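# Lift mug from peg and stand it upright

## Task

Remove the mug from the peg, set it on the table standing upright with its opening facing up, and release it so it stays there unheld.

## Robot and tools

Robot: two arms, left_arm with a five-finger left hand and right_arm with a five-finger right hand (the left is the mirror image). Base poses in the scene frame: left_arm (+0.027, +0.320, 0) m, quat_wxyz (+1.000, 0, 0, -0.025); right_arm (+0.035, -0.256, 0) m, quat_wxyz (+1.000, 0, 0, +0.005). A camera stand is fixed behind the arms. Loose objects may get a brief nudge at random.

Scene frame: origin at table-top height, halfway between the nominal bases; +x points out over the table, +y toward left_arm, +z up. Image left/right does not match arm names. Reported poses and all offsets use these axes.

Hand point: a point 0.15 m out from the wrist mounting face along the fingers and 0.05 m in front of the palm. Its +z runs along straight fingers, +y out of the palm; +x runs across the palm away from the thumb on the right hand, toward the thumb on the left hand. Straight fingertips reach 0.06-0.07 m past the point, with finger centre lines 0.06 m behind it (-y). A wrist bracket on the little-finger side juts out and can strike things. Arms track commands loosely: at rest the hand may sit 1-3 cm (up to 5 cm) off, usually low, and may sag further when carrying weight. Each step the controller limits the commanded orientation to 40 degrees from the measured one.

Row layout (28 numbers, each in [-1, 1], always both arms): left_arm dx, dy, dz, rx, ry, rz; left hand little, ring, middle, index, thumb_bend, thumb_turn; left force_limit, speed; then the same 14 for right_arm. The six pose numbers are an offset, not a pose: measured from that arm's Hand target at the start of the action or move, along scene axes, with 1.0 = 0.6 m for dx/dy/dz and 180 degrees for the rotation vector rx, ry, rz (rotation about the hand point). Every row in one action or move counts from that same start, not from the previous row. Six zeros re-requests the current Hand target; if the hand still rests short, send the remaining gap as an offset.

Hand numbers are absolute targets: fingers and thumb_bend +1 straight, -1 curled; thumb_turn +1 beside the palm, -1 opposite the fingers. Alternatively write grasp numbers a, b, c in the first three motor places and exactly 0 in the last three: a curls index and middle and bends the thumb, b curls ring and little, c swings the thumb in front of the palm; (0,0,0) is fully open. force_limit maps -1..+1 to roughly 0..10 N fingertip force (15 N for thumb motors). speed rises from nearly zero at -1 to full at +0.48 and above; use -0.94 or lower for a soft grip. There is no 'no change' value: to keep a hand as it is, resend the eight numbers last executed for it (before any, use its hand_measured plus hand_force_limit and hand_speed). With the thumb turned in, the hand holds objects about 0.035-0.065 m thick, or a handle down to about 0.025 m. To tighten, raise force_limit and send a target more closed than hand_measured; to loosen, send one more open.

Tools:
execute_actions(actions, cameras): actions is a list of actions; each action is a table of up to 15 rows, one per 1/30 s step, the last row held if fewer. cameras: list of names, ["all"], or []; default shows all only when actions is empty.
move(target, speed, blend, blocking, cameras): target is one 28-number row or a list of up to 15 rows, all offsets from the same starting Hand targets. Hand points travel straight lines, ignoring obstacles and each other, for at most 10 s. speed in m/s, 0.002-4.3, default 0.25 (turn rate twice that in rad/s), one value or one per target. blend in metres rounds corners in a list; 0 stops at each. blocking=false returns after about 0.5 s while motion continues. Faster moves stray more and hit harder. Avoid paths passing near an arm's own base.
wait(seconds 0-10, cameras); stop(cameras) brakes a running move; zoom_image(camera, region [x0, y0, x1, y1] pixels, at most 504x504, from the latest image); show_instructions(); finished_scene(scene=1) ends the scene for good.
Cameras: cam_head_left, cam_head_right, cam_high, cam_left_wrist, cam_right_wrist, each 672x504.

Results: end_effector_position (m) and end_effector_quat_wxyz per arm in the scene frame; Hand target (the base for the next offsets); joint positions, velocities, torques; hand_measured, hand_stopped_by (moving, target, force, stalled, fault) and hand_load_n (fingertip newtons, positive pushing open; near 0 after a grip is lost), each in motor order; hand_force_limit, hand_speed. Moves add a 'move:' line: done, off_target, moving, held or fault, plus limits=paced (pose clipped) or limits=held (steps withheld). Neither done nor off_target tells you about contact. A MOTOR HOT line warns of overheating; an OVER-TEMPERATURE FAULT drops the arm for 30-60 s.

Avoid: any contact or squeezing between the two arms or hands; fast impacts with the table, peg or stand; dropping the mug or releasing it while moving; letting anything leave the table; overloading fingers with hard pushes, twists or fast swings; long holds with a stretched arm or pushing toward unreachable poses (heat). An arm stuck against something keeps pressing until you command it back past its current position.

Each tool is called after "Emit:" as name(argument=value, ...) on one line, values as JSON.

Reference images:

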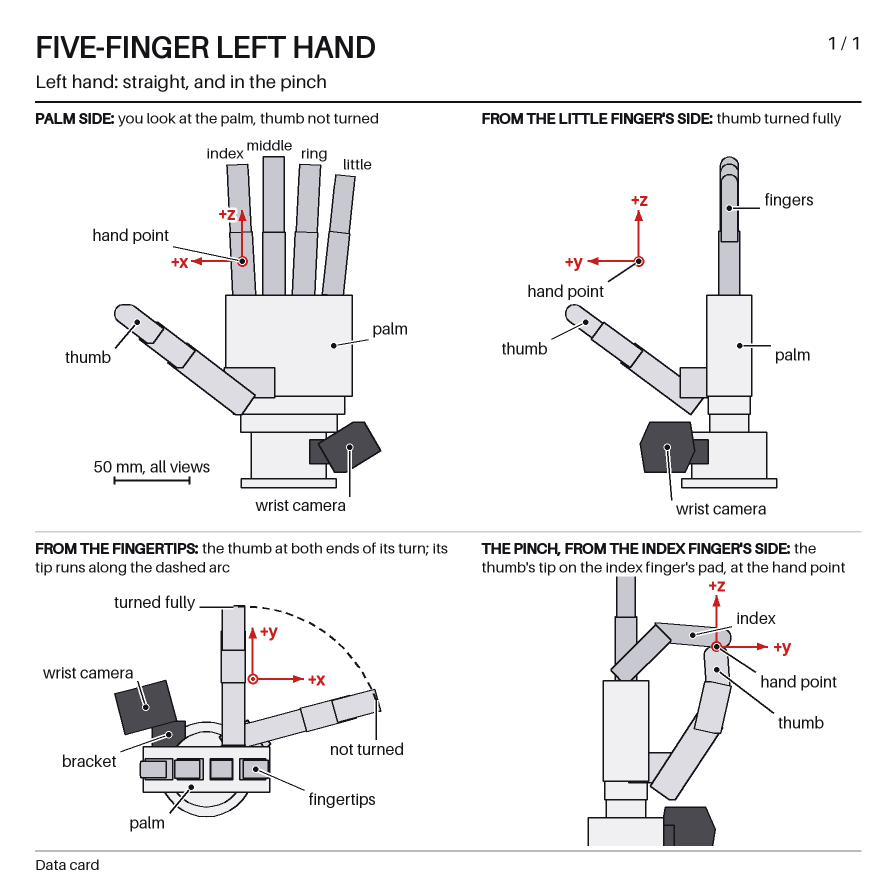

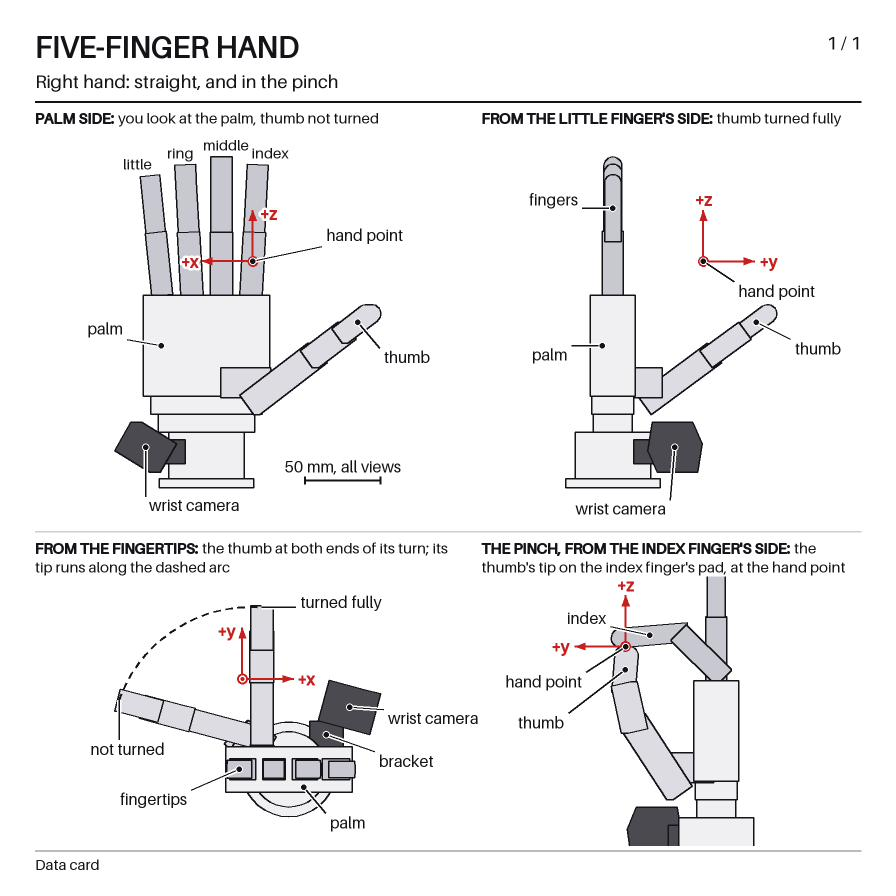

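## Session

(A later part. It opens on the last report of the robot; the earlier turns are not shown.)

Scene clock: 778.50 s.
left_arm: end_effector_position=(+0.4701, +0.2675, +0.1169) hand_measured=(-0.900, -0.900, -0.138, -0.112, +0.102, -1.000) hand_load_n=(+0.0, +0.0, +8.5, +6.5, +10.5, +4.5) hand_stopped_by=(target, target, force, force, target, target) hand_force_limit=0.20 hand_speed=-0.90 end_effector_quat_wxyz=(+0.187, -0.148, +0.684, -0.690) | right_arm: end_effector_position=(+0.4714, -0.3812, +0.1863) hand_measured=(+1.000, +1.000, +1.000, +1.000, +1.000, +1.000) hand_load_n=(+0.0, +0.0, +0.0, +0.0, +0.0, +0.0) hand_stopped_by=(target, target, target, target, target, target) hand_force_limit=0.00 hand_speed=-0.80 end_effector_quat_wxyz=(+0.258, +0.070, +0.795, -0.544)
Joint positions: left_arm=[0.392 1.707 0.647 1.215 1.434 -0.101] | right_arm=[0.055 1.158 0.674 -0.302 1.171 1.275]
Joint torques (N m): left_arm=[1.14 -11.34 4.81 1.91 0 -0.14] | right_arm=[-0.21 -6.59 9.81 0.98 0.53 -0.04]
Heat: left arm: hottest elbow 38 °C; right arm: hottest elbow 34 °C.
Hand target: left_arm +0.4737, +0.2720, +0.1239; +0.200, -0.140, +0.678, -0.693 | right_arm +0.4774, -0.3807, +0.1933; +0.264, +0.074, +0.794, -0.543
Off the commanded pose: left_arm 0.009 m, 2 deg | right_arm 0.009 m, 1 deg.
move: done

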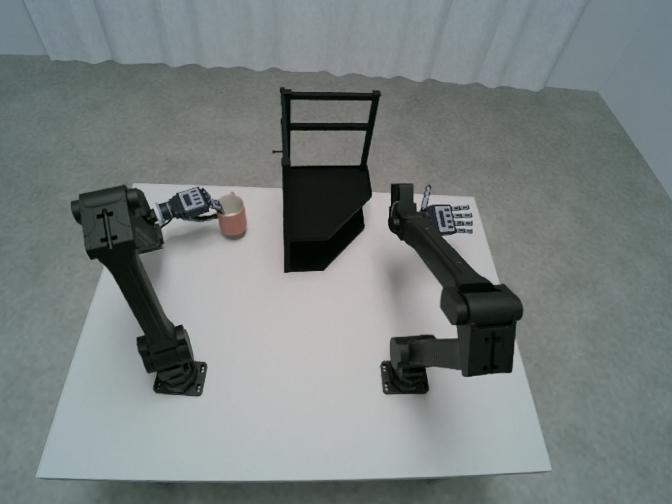

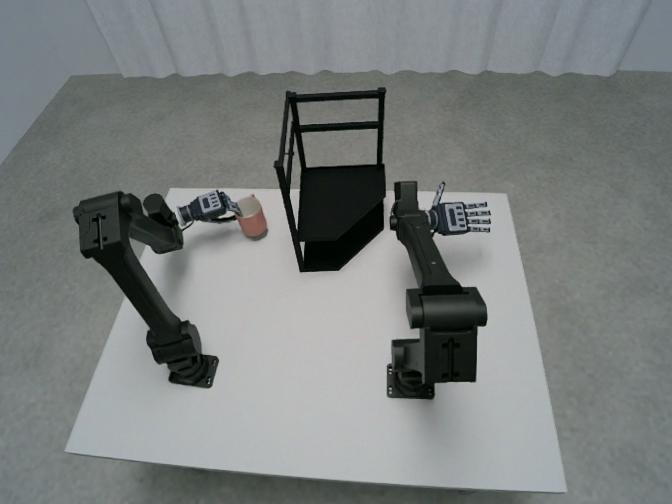

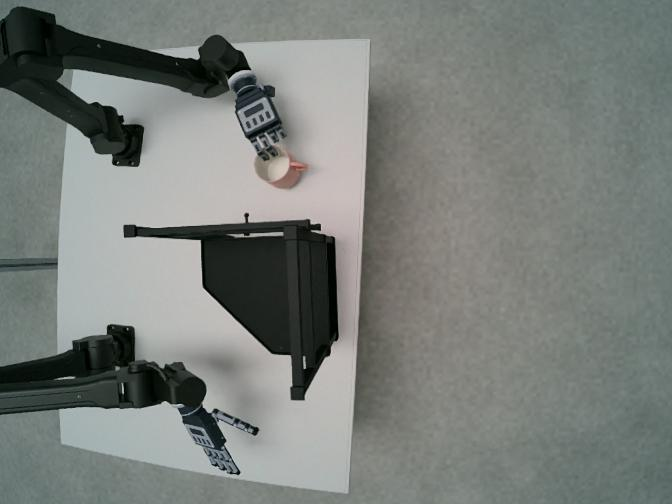

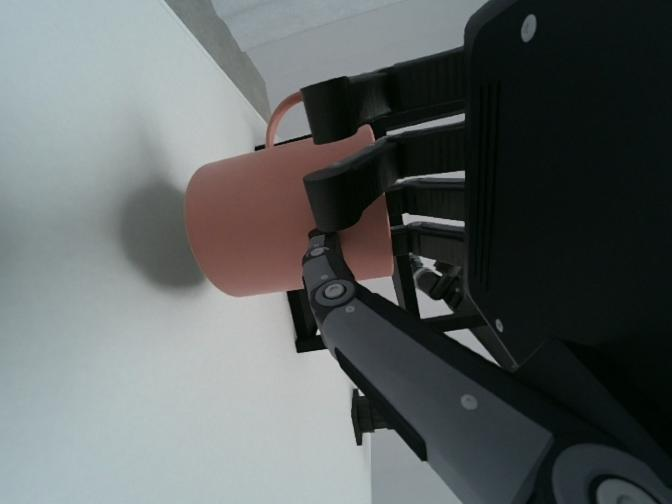

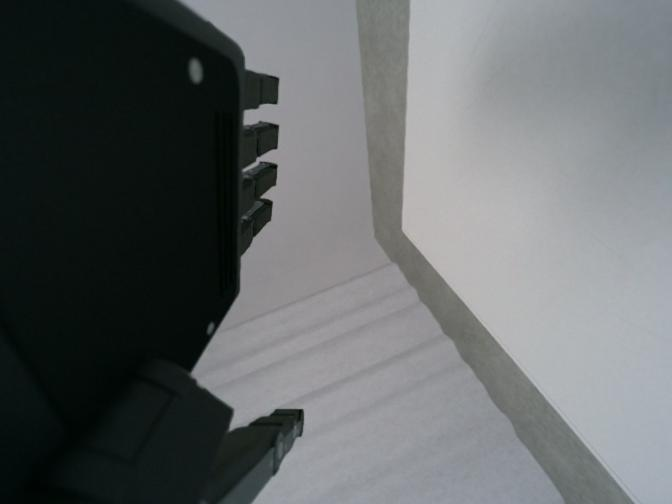

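Emit:
zoom_image(camera="cam_head_left", region=[200, 180, 260, 240])

Emit:
zoom_image(camera="cam_head_right", region=[220, 180, 280, 240])

Emit:
zoom_image(camera="cam_high", region=[240, 130, 320, 200])

Emit:
zoom_image(camera="cam_left_wrist", region=[100, 60, 440, 330])

Scaled by 8.400 from the camera's 672x504 image, which has a finer 960x720 frame.

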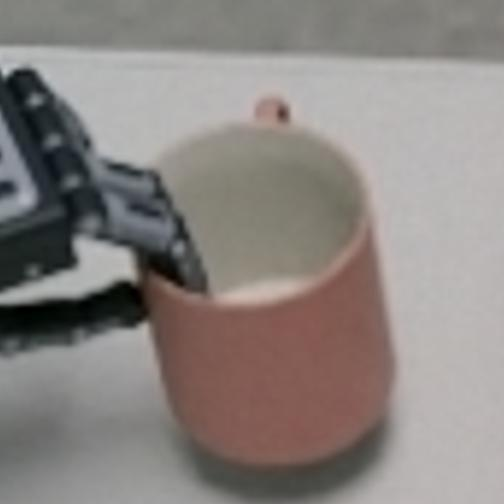

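Scaled by 8.400 from the camera's 672x504 image, which has a finer 960x720 frame.

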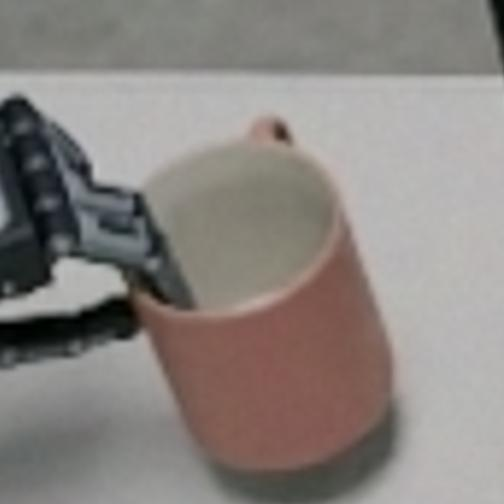

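Scaled by 6.300 from the camera's 672x504 image, which has a finer 960x720 frame.

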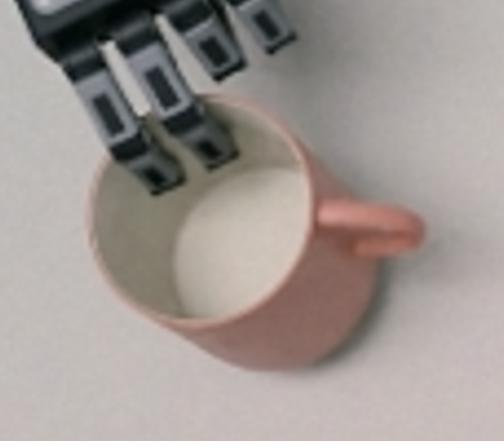

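Scaled by 1.482 from the camera's 672x504 image, which has a finer 960x720 frame.

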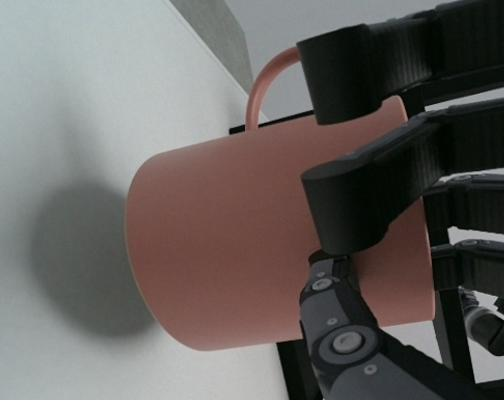

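Emit:
move(target=[0,0,-0.05,0,0.0195,0,-0.9,-0.9,-0.6,-0.6,0.1,-1,0.2,-0.9,0,0,0,0,0,0,1,1,1,1,1,1,0,-0.8], speed=0.06, cameras=["cam_head_left","cam_high","cam_left_wrist"])

Scene clock: 804.90 s.
left_arm: end_effector_position=(+0.4696, +0.2676, +0.0882) hand_measured=(-0.900, -0.900, -0.138, -0.112, +0.102, -1.000) hand_load_n=(+0.0, +0.0, +8.0, +6.5, +10.5, +4.0) hand_stopped_by=(target, target, force, force, target, target) hand_force_limit=0.20 hand_speed=-0.90 end_effector_quat_wxyz=(+0.171, -0.165, +0.684, -0.690) | right_arm: end_effector_position=(+0.4714, -0.3812, +0.1863) hand_measured=(+1.000, +1.000, +1.000, +1.000, +1.000, +1.000) hand_load_n=(+0.0, +0.0, +0.0, -0.5, +0.0, +0.0) hand_stopped_by=(target, target, target, target, target, target) hand_force_limit=0.00 hand_speed=-0.80 end_effector_quat_wxyz=(+0.258, +0.070, +0.795, -0.544)
Joint positions: left_arm=[0.392 1.781 0.647 1.215 1.434 -0.074] | right_arm=[0.055 1.158 0.674 -0.302 1.171 1.275]
Joint torques (N m): left_arm=[1.26 -11.99 4.53 0.88 0.12 0.01] | right_arm=[-0.38 -6.71 9.83 0.96 0.53 -0.05]
Heat: left arm: hottest elbow 35 °C; right arm: hottest elbow 34 °C.
Hand target: left_arm +0.4737, +0.2720, +0.0939; +0.179, -0.161, +0.684, -0.689 | right_arm +0.4774, -0.3807, +0.1933; +0.264, +0.074, +0.794, -0.543
Off the commanded pose: left_arm 0.008 m, 1 deg | right_arm 0.009 m, 1 deg.
move: done
Images, in order (width x height): cam_head_left 672x504, cam_high 672x504, cam_left_wrist 672x504.

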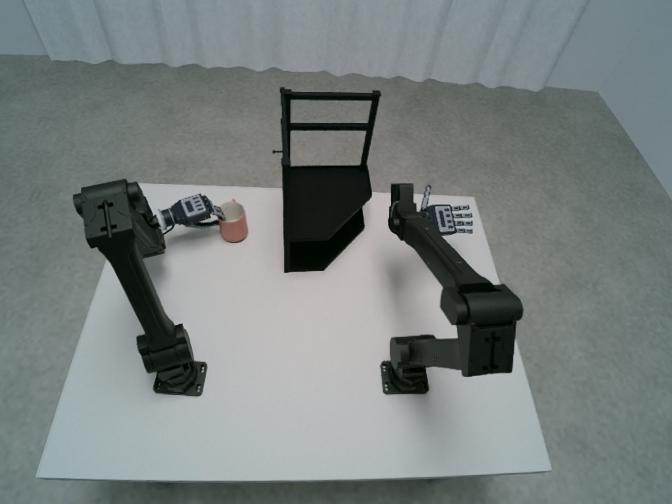

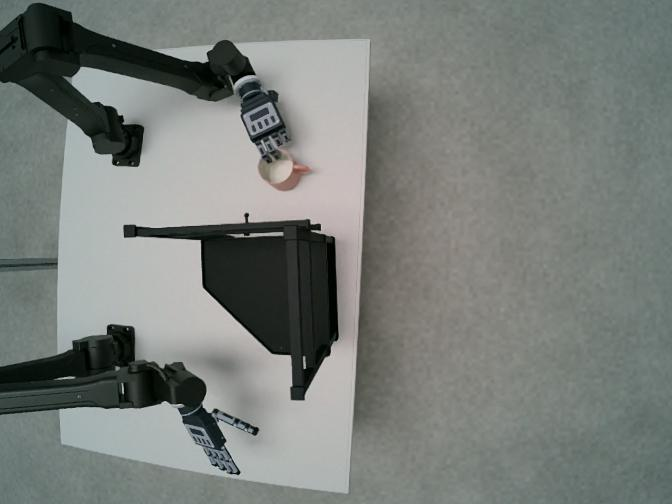

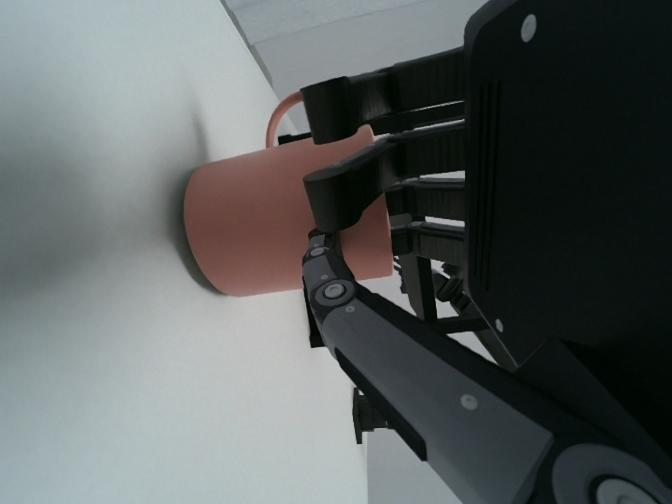

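Emit:
zoom_image(camera="cam_left_wrist", region=[120, 80, 420, 320])

Emit:
zoom_image(camera="cam_head_left", region=[200, 190, 260, 250])

Emit:
zoom_image(camera="cam_high", region=[240, 130, 320, 200])

Scaled by 1.680 from the camera's 672x504 image, which has a finer 960x720 frame.

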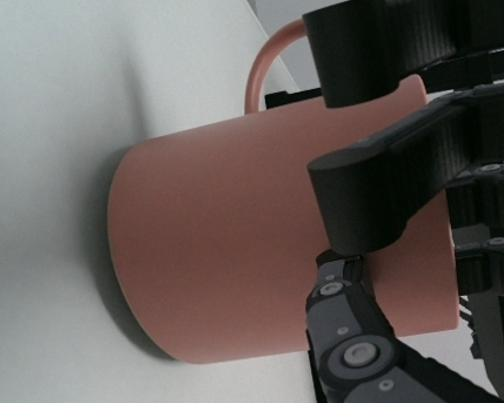

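Scaled by 8.400 from the camera's 672x504 image, which has a finer 960x720 frame.

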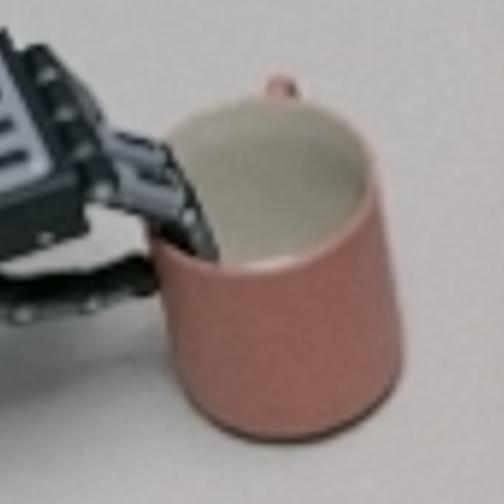

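Scaled by 6.300 from the camera's 672x504 image, which has a finer 960x720 frame.

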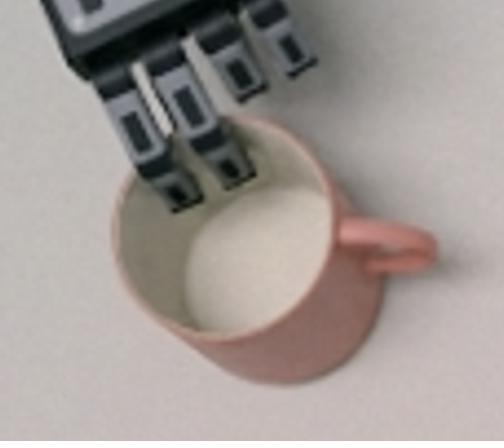

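Emit:
move(target=[0,0,-0.03,0,-0.003,0,-0.9,-0.9,-0.6,-0.6,0.1,-1,0.2,-0.9,0,0,0,0,0,0,1,1,1,1,1,1,0,-0.8], speed=0.03, cameras=["cam_head_left","cam_head_right","cam_left_wrist"])

Emit:
zoom_image(camera="cam_left_wrist", region=[120, 80, 420, 320])

Emit:
zoom_image(camera="cam_head_left", region=[200, 190, 260, 250])

Scene clock: 814.50 s.
left_arm: end_effector_position=(+0.4696, +0.2676, +0.0806) hand_measured=(-0.900, -0.900, -0.138, -0.112, +0.102, -1.000) hand_load_n=(+0.0, +0.0, +8.5, +8.0, +7.5, +4.0) hand_stopped_by=(target, target, force, force, target, target) hand_force_limit=0.20 hand_speed=-0.90 end_effector_quat_wxyz=(+0.174, -0.159, +0.684, -0.690) | right_arm: end_effector_position=(+0.4714, -0.3812, +0.1863) hand_measured=(+1.000, +1.000, +1.000, +1.000, +1.000, +1.000) hand_load_n=(+0.0, +0.0, +0.0, +0.0, +0.0, +0.0) hand_stopped_by=(target, target, target, target, target, target) hand_force_limit=0.00 hand_speed=-0.80 end_effector_quat_wxyz=(+0.258, +0.070, +0.795, -0.544)
Joint positions: left_arm=[0.392 1.811 0.647 1.264 1.437 -0.082] | right_arm=[0.055 1.158 0.674 -0.302 1.171 1.275]
Joint torques (N m): left_arm=[1.2 -9.58 4.15 1.54 -0.1 0.1] | right_arm=[-0.32 -6.65 9.81 0.95 0.52 -0.04]
Heat: left arm: hottest elbow 34 °C; right arm: hottest elbow 34 °C.
Hand target: left_arm +0.4737, +0.2720, +0.0759; +0.182, -0.158, +0.683, -0.690 | right_arm +0.4774, -0.3807, +0.1933; +0.264, +0.074, +0.794, -0.543
Off the commanded pose: left_arm 0.008 m, 1 deg | right_arm 0.009 m, 1 deg.
move: done
Images, in order (width x height): cam_head_left 672x504, cam_head_right 672x504, cam_left_wrist 672x504.

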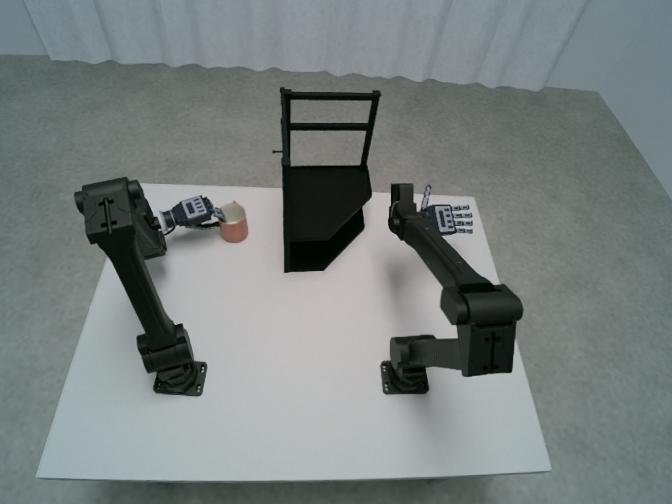

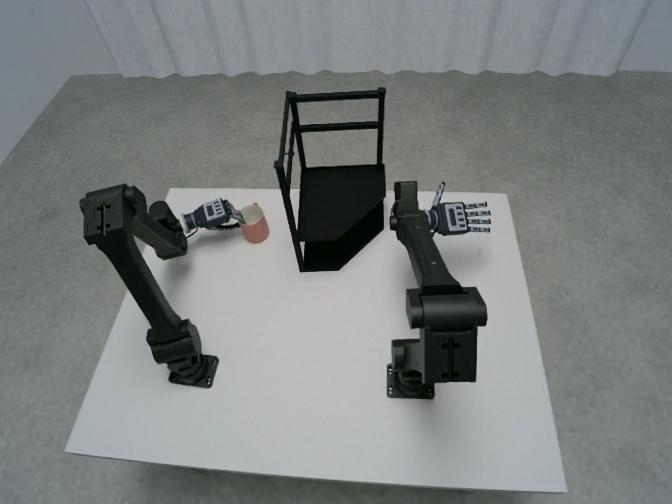

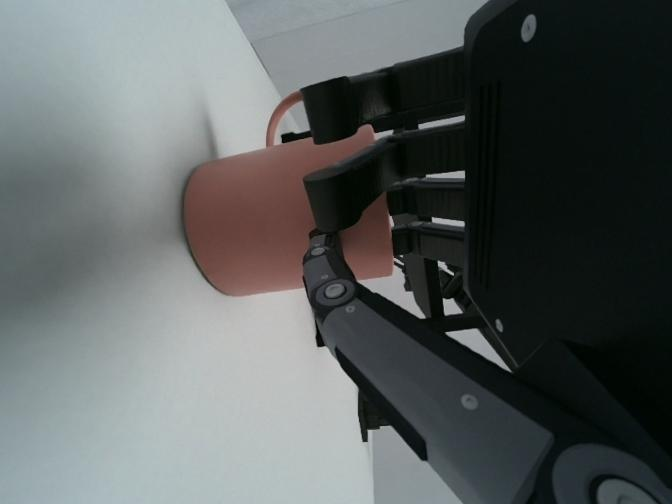

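Scaled by 1.680 from the camera's 672x504 image, which has a finer 960x720 frame.

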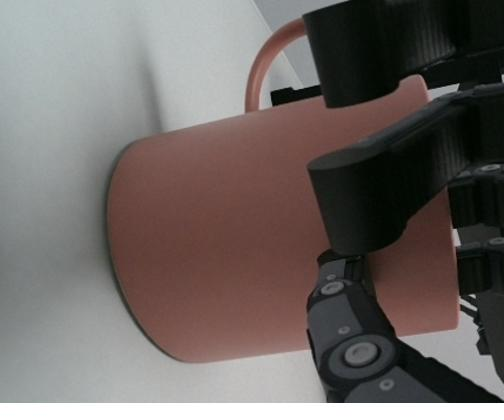

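Scaled by 8.400 from the camera's 672x504 image, which has a finer 960x720 frame.

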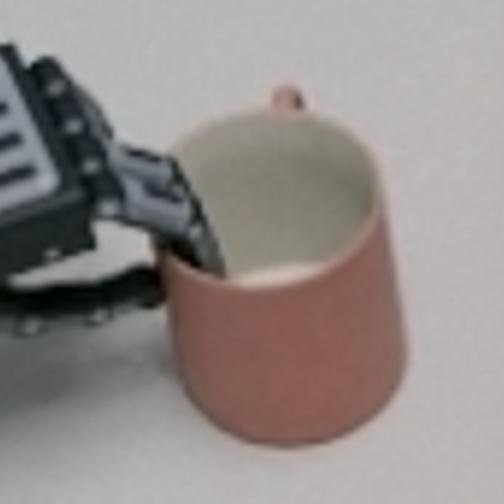

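Emit:
move(target=[0,0,-0.01,0,0.017,0,-0.9,-0.9,-0.6,-0.6,0.1,-1,0.2,-0.9,0,0,0,0,0,0,1,1,1,1,1,1,0,-0.8], speed=0.03, cameras=["cam_head_left","cam_high","cam_left_wrist"])

Emit:
zoom_image(camera="cam_left_wrist", region=[120, 80, 420, 320])

Emit:
zoom_image(camera="cam_head_left", region=[200, 190, 260, 250])

Scene clock: 829.17 s.
left_arm: end_effector_position=(+0.4693, +0.2679, +0.0796) hand_measured=(-0.900, -0.900, -0.138, -0.112, +0.102, -1.000) hand_load_n=(+0.0, +0.0, +9.0, +8.0, +4.0, +2.0) hand_stopped_by=(target, target, force, force, target, target) hand_force_limit=0.20 hand_speed=-0.90 end_effector_quat_wxyz=(+0.163, -0.170, +0.685, -0.689) | right_arm: end_effector_position=(+0.4714, -0.3812, +0.1863) hand_measured=(+1.000, +1.000, +1.000, +1.000, +1.000, +1.000) hand_load_n=(+0.0, +0.0, +0.0, +0.0, +0.0, +0.0) hand_stopped_by=(target, target, target, target, target, target) hand_force_limit=0.00 hand_speed=-0.80 end_effector_quat_wxyz=(+0.258, +0.070, +0.795, -0.544)
Joint positions: left_arm=[0.392 1.793 0.651 1.165 1.438 -0.033] | right_arm=[0.055 1.158 0.674 -0.302 1.171 1.275]
Joint torques (N m): left_arm=[1.03 -9 4.55 0.27 -0.05 0.32] | right_arm=[-0.38 -6.65 9.81 0.99 0.52 -0.04]
Heat: left arm: hottest elbow 33 °C; right arm: hottest elbow 34 °C.
Hand target: left_arm +0.4738, +0.2721, +0.0700; +0.164, -0.176, +0.688, -0.685 | right_arm +0.4774, -0.3807, +0.1933; +0.264, +0.074, +0.794, -0.543
Off the commanded pose: left_arm 0.011 m, 1 deg | right_arm 0.009 m, 1 deg.
move: off_target (left_arm)
Images, in order (width x height): cam_head_left 672x504, cam_high 672x504, cam_left_wrist 672x504.

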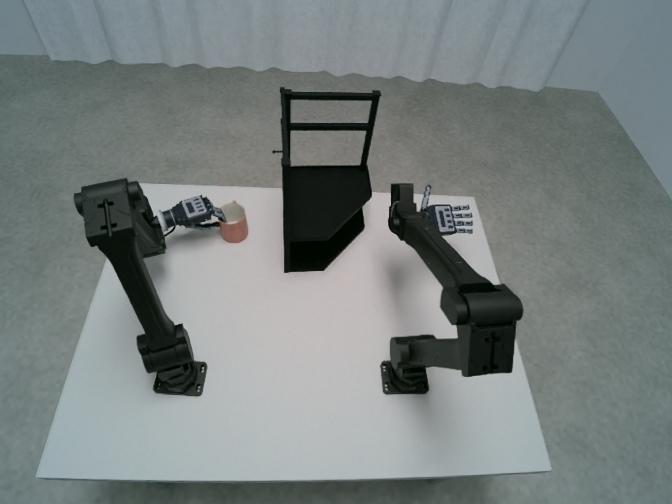

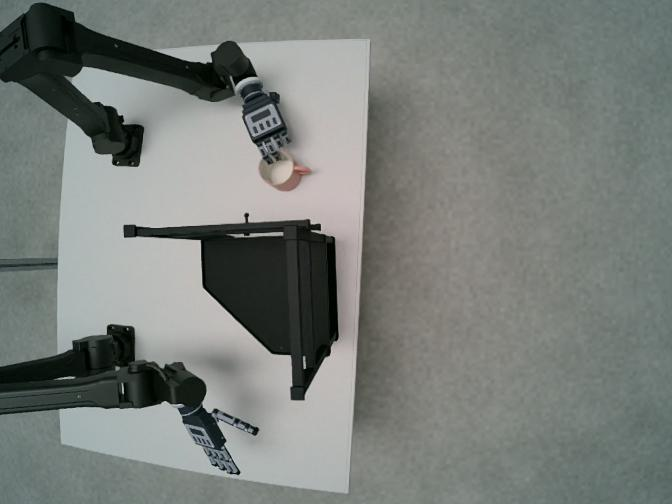

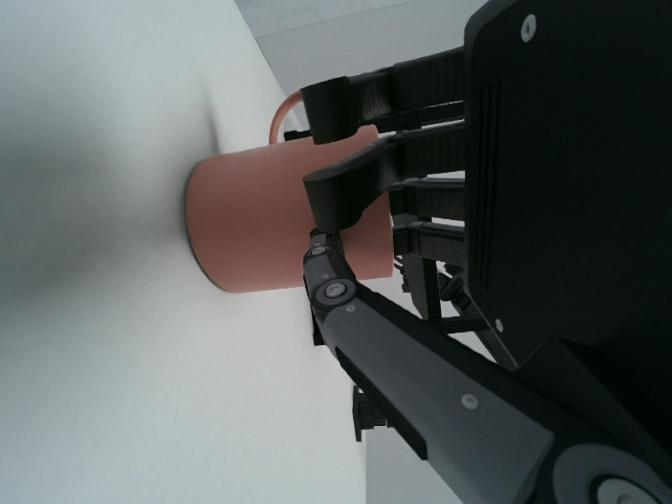

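Scaled by 1.680 from the camera's 672x504 image, which has a finer 960x720 frame.

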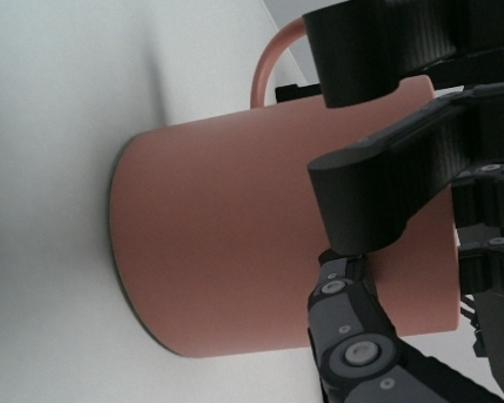

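Scaled by 8.400 from the camera's 672x504 image, which has a finer 960x720 frame.

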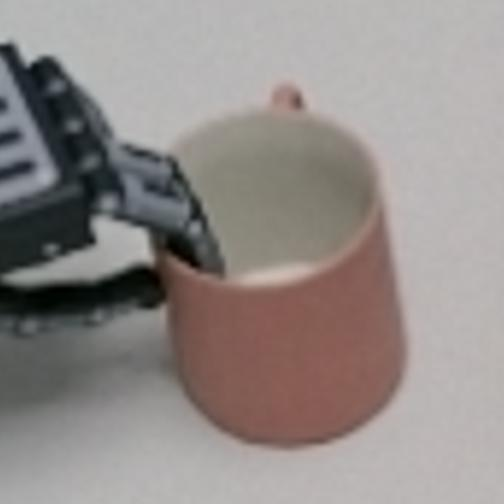

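Emit:
move(target=[0,0,0.017,0,0,0,-0.9,-0.9,-0.6,-0.6,0.4,-1,0.2,-0.9,0,0,0,0,0,0,1,1,1,1,1,1,0,-0.8], speed=0.02, cameras=["cam_head_left","cam_high","cam_left_wrist"])

Emit:
zoom_image(camera="cam_left_wrist", region=[120, 80, 420, 320])

Emit:
zoom_image(camera="cam_head_left", region=[200, 190, 260, 250])

Scene clock: 844.83 s.
left_arm: end_effector_position=(+0.4682, +0.2679, +0.0758) hand_measured=(-0.900, -0.900, -0.140, -0.114, +0.400, -1.000) hand_load_n=(+0.0, +0.0, +0.0, +0.0, +0.0, +0.0) hand_stopped_by=(target, target, force, force, target, target) hand_force_limit=0.20 hand_speed=-0.90 end_effector_quat_wxyz=(+0.155, -0.180, +0.687, -0.687) | right_arm: end_effector_position=(+0.4714, -0.3812, +0.1863) hand_measured=(+1.000, +1.000, +1.000, +1.000, +1.000, +1.000) hand_load_n=(+0.0, +0.0, +0.0, +0.0, +0.0, +0.0) hand_stopped_by=(target, target, target, target, target, target) hand_force_limit=0.00 hand_speed=-0.80 end_effector_quat_wxyz=(+0.258, +0.070, +0.795, -0.544)
Joint positions: left_arm=[0.392 1.782 0.651 1.072 1.434 0.025] | right_arm=[0.055 1.158 0.674 -0.302 1.171 1.275]
Joint torques (N m): left_arm=[1.08 -11.81 4.75 0.68 0.14 0.07] | right_arm=[-0.38 -6.65 9.8 0.96 0.53 -0.03]
Heat: left arm: hottest elbow 33 °C; right arm: hottest elbow 34 °C.
Hand target: left_arm +0.4737, +0.2721, +0.0802; +0.164, -0.176, +0.688, -0.685 | right_arm +0.4774, -0.3807, +0.1933; +0.264, +0.074, +0.794, -0.543
Off the commanded pose: left_arm 0.008 m, 1 deg | right_arm 0.009 m, 1 deg.
move: done
Images, in order (width x height): cam_head_left 672x504, cam_high 672x504, cam_left_wrist 672x504.

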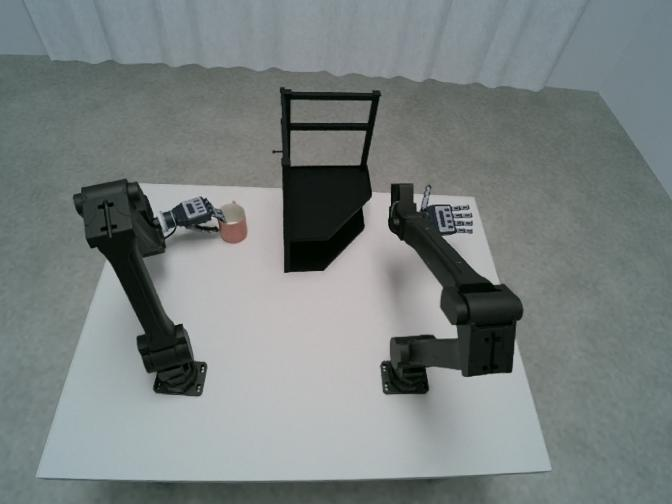

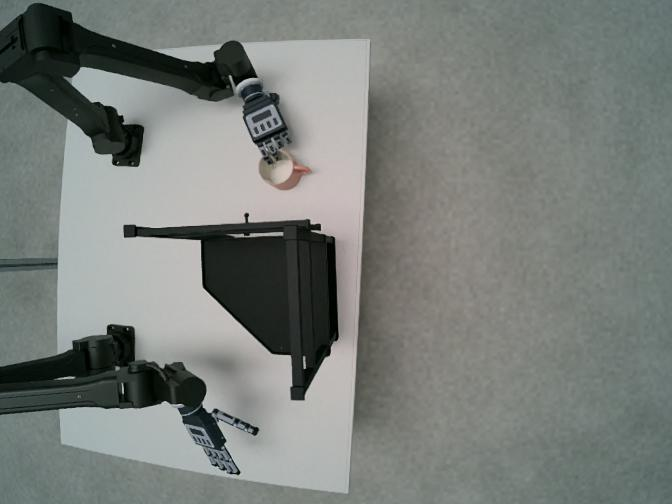

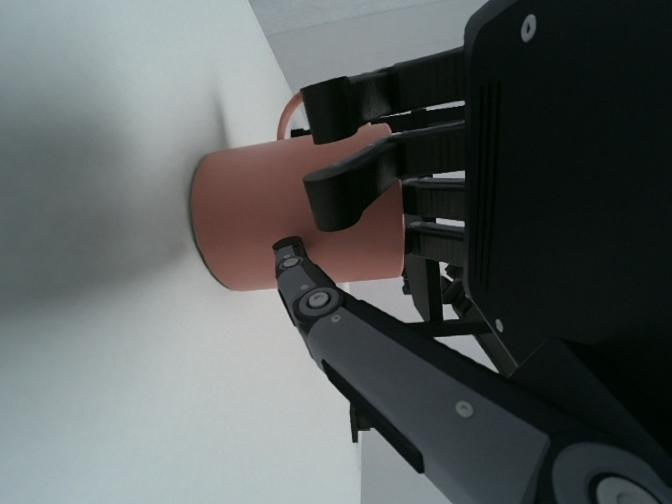

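Scaled by 1.680 from the camera's 672x504 image, which has a finer 960x720 frame.

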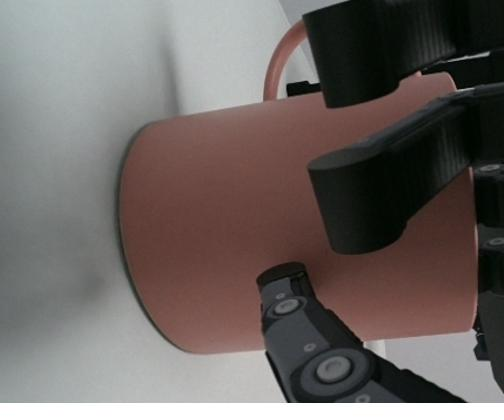

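Scaled by 8.400 from the camera's 672x504 image, which has a finer 960x720 frame.

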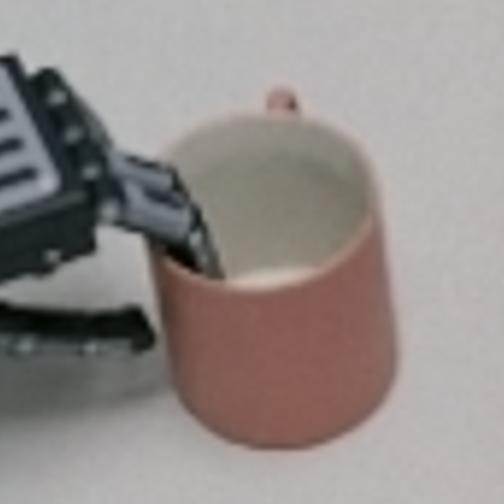

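Emit:
move(target=[0,0,0.01,0,0,0,-0.9,-0.9,1,1,0.9,-1,0.2,-0.75,0,0,0,0,0,0,1,1,1,1,1,1,0,-0.8], speed=0.03, cameras=["cam_head_left","cam_high","cam_left_wrist"])

Emit:
zoom_image(camera="cam_head_left", region=[180, 180, 260, 250])

Emit:
zoom_image(camera="cam_high", region=[230, 120, 330, 200])

Scene clock: 857.47 s.
left_arm: end_effector_position=(+0.4675, +0.2677, +0.0781) hand_measured=(-0.900, -0.900, +1.000, +1.000, +0.900, -1.000) hand_load_n=(+0.0, +0.0, +0.0, +0.0, +0.0, +0.0) hand_stopped_by=(target, target, target, target, target, target) hand_force_limit=0.20 hand_speed=-0.75 end_effector_quat_wxyz=(+0.152, -0.183, +0.686, -0.687) | right_arm: end_effector_position=(+0.4714, -0.3812, +0.1863) hand_measured=(+1.000, +1.000, +1.000, +1.000, +1.000, +1.000) hand_load_n=(+0.0, +0.0, +0.0, +0.0, +0.0, +0.0) hand_stopped_by=(target, target, target, target, target, target) hand_force_limit=0.00 hand_speed=-0.80 end_effector_quat_wxyz=(+0.258, +0.070, +0.795, -0.544)
Joint positions: left_arm=[0.392 1.772 0.651 1.051 1.434 0.027] | right_arm=[0.055 1.158 0.674 -0.302 1.171 1.275]
Joint torques (N m): left_arm=[0.97 -12.4 4.89 0.69 0.15 0.06] | right_arm=[-0.38 -6.65 9.83 0.98 0.52 -0.04]
Heat: left arm: hottest elbow 32 °C; right arm: hottest elbow 34 °C.
Hand target: left_arm +0.4737, +0.2721, +0.0861; +0.164, -0.176, +0.688, -0.685 | right_arm +0.4774, -0.3807, +0.1933; +0.264, +0.074, +0.794, -0.543
Off the commanded pose: left_arm 0.011 m, 2 deg | right_arm 0.009 m, 1 deg.
move: off_target (left_arm)
Images, in order (width x height): cam_head_left 672x504, cam_high 672x504, cam_left_wrist 672x504.

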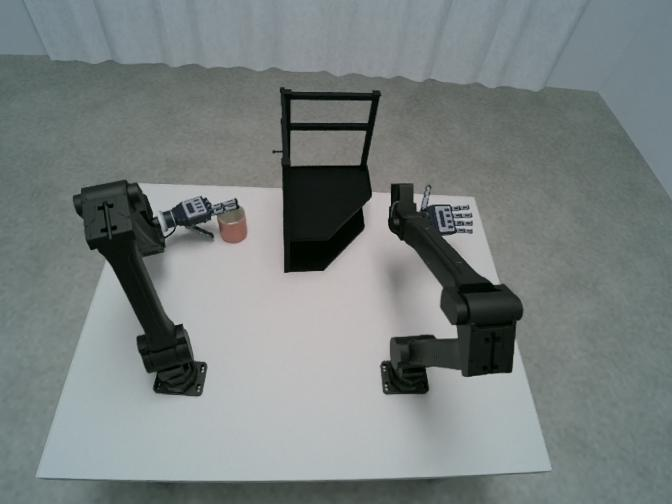

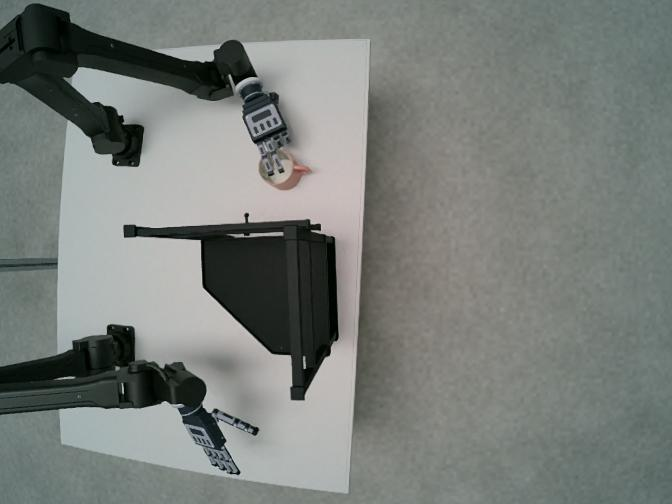

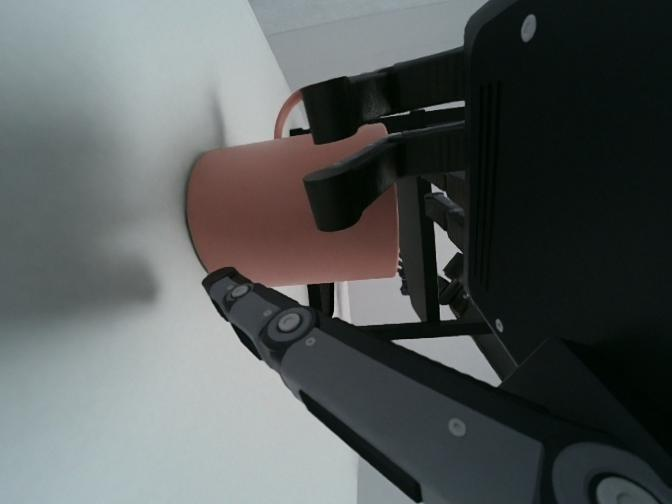

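Scaled by 6.300 from the camera's 672x504 image, which has a finer 960x720 frame.

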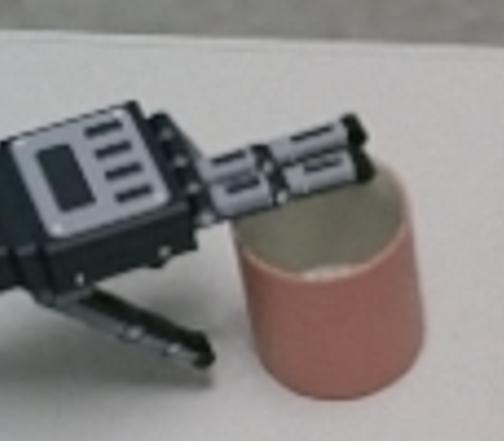

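Scaled by 5.040 from the camera's 672x504 image, which has a finer 960x720 frame.

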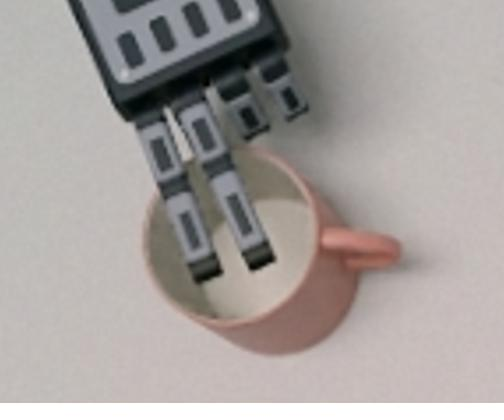

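Emit:
move(target=[[0,0,0.16,0,0,0,-0.9,-0.9,1,1,0.9,-1,0.2,-0.75,0,0,0,0,0,0,1,1,1,1,1,1,0,-0.8],[-0.07,0.14,0.18,0,0,0,-0.9,-0.9,1,1,0.9,-1,0.2,-0.75,0,0,0,0,0,0,1,1,1,1,1,1,0,-0.8]], speed=[0.08, 0.12], blend=[0.03, 0], cameras=["cam_head_left","cam_head_right","cam_high"])

Emit:
zoom_image(camera="cam_head_left", region=[190, 180, 270, 250])

Emit:
zoom_image(camera="cam_high", region=[230, 120, 330, 200])

Scene clock: 865.20 s.
left_arm: end_effector_position=(+0.4329, +0.3534, +0.1888) hand_measured=(-0.900, -0.900, +1.000, +1.000, +0.900, -1.000) hand_load_n=(+0.5, +0.0, +0.0, +0.0, +0.0, +0.0) hand_stopped_by=(target, target, target, target, target, target) hand_force_limit=0.20 hand_speed=-0.75 end_effector_quat_wxyz=(+0.202, -0.211, +0.675, -0.678) | right_arm: end_effector_position=(+0.4714, -0.3812, +0.1863) hand_measured=(+1.000, +1.000, +1.000, +1.000, +1.000, +1.000) hand_load_n=(+0.0, +0.0, +0.0, +0.0, +0.0, +0.0) hand_stopped_by=(target, target, target, target, target, target) hand_force_limit=0.00 hand_speed=-0.80 end_effector_quat_wxyz=(+0.258, +0.070, +0.795, -0.544)
Joint positions: left_arm=[0.632 1.442 0.665 0.801 1.56 -0.036] | right_arm=[0.055 1.158 0.674 -0.302 1.171 1.275]
Joint torques (N m): left_arm=[1.03 -9.88 6.27 0.55 0.24 -0.1] | right_arm=[-0.32 -6.59 9.8 0.98 0.53 -0.04]
Heat: left arm: hottest elbow 32 °C; right arm: hottest elbow 34 °C.
Hand target: left_arm +0.4317, +0.3560, +0.1942; +0.164, -0.176, +0.688, -0.685 | right_arm +0.4774, -0.3807, +0.1933; +0.264, +0.074, +0.794, -0.543
Off the commanded pose: left_arm 0.006 m, 6 deg | right_arm 0.009 m, 1 deg.
joint sent to its limit (left arm) — joint 5 (wrist yaw), upper limit. The joint targets are off in orientation, not in position.
move: off_target (left_arm)
Images, in order (width x height): cam_head_left 672x504, cam_head_right 672x504, cam_high 672x504.

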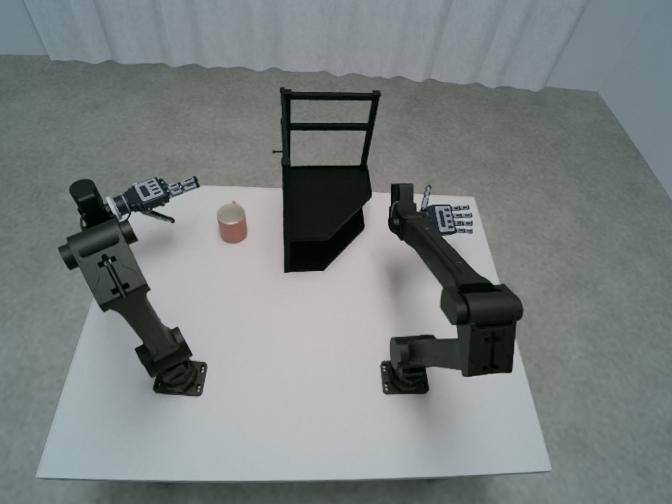

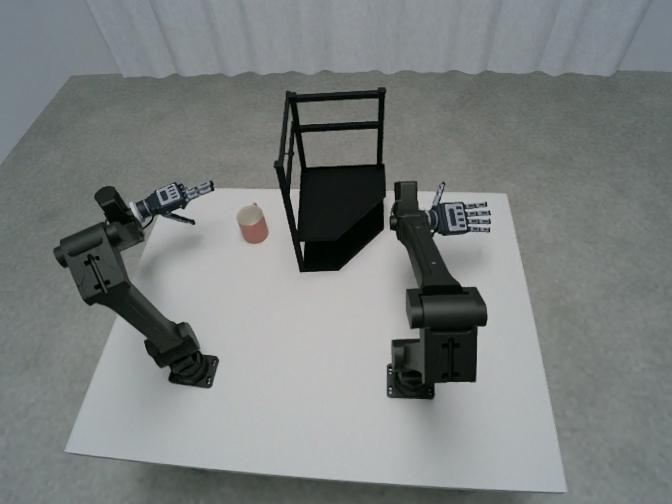

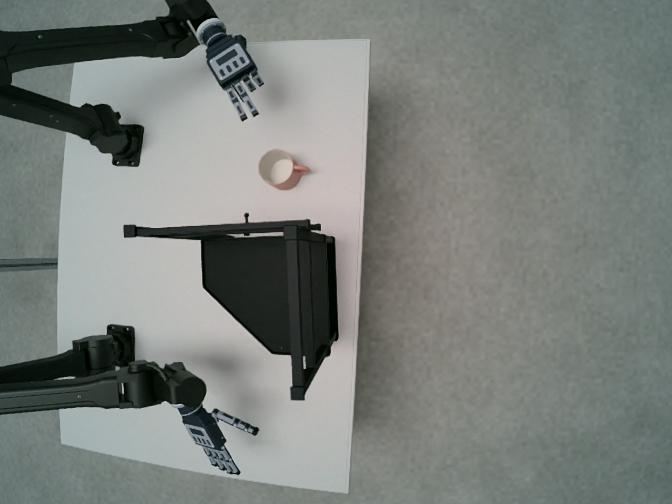

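Scaled by 6.300 from the camera's 672x504 image, which has a finer 960x720 frame.

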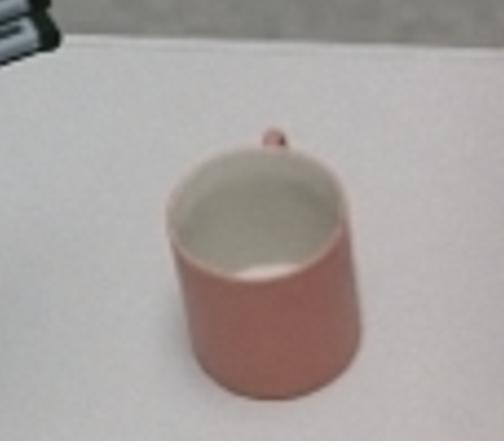

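Scaled by 5.040 from the camera's 672x504 image, which has a finer 960x720 frame.

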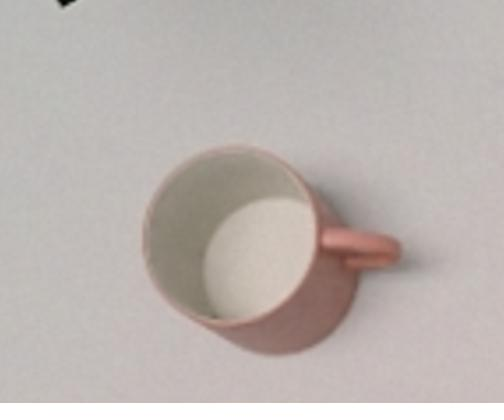

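The mug is standing upright on the table with its open end up. Both hands are clear of it.

Emit:
finished_scene()

The scene is finished: the task was done.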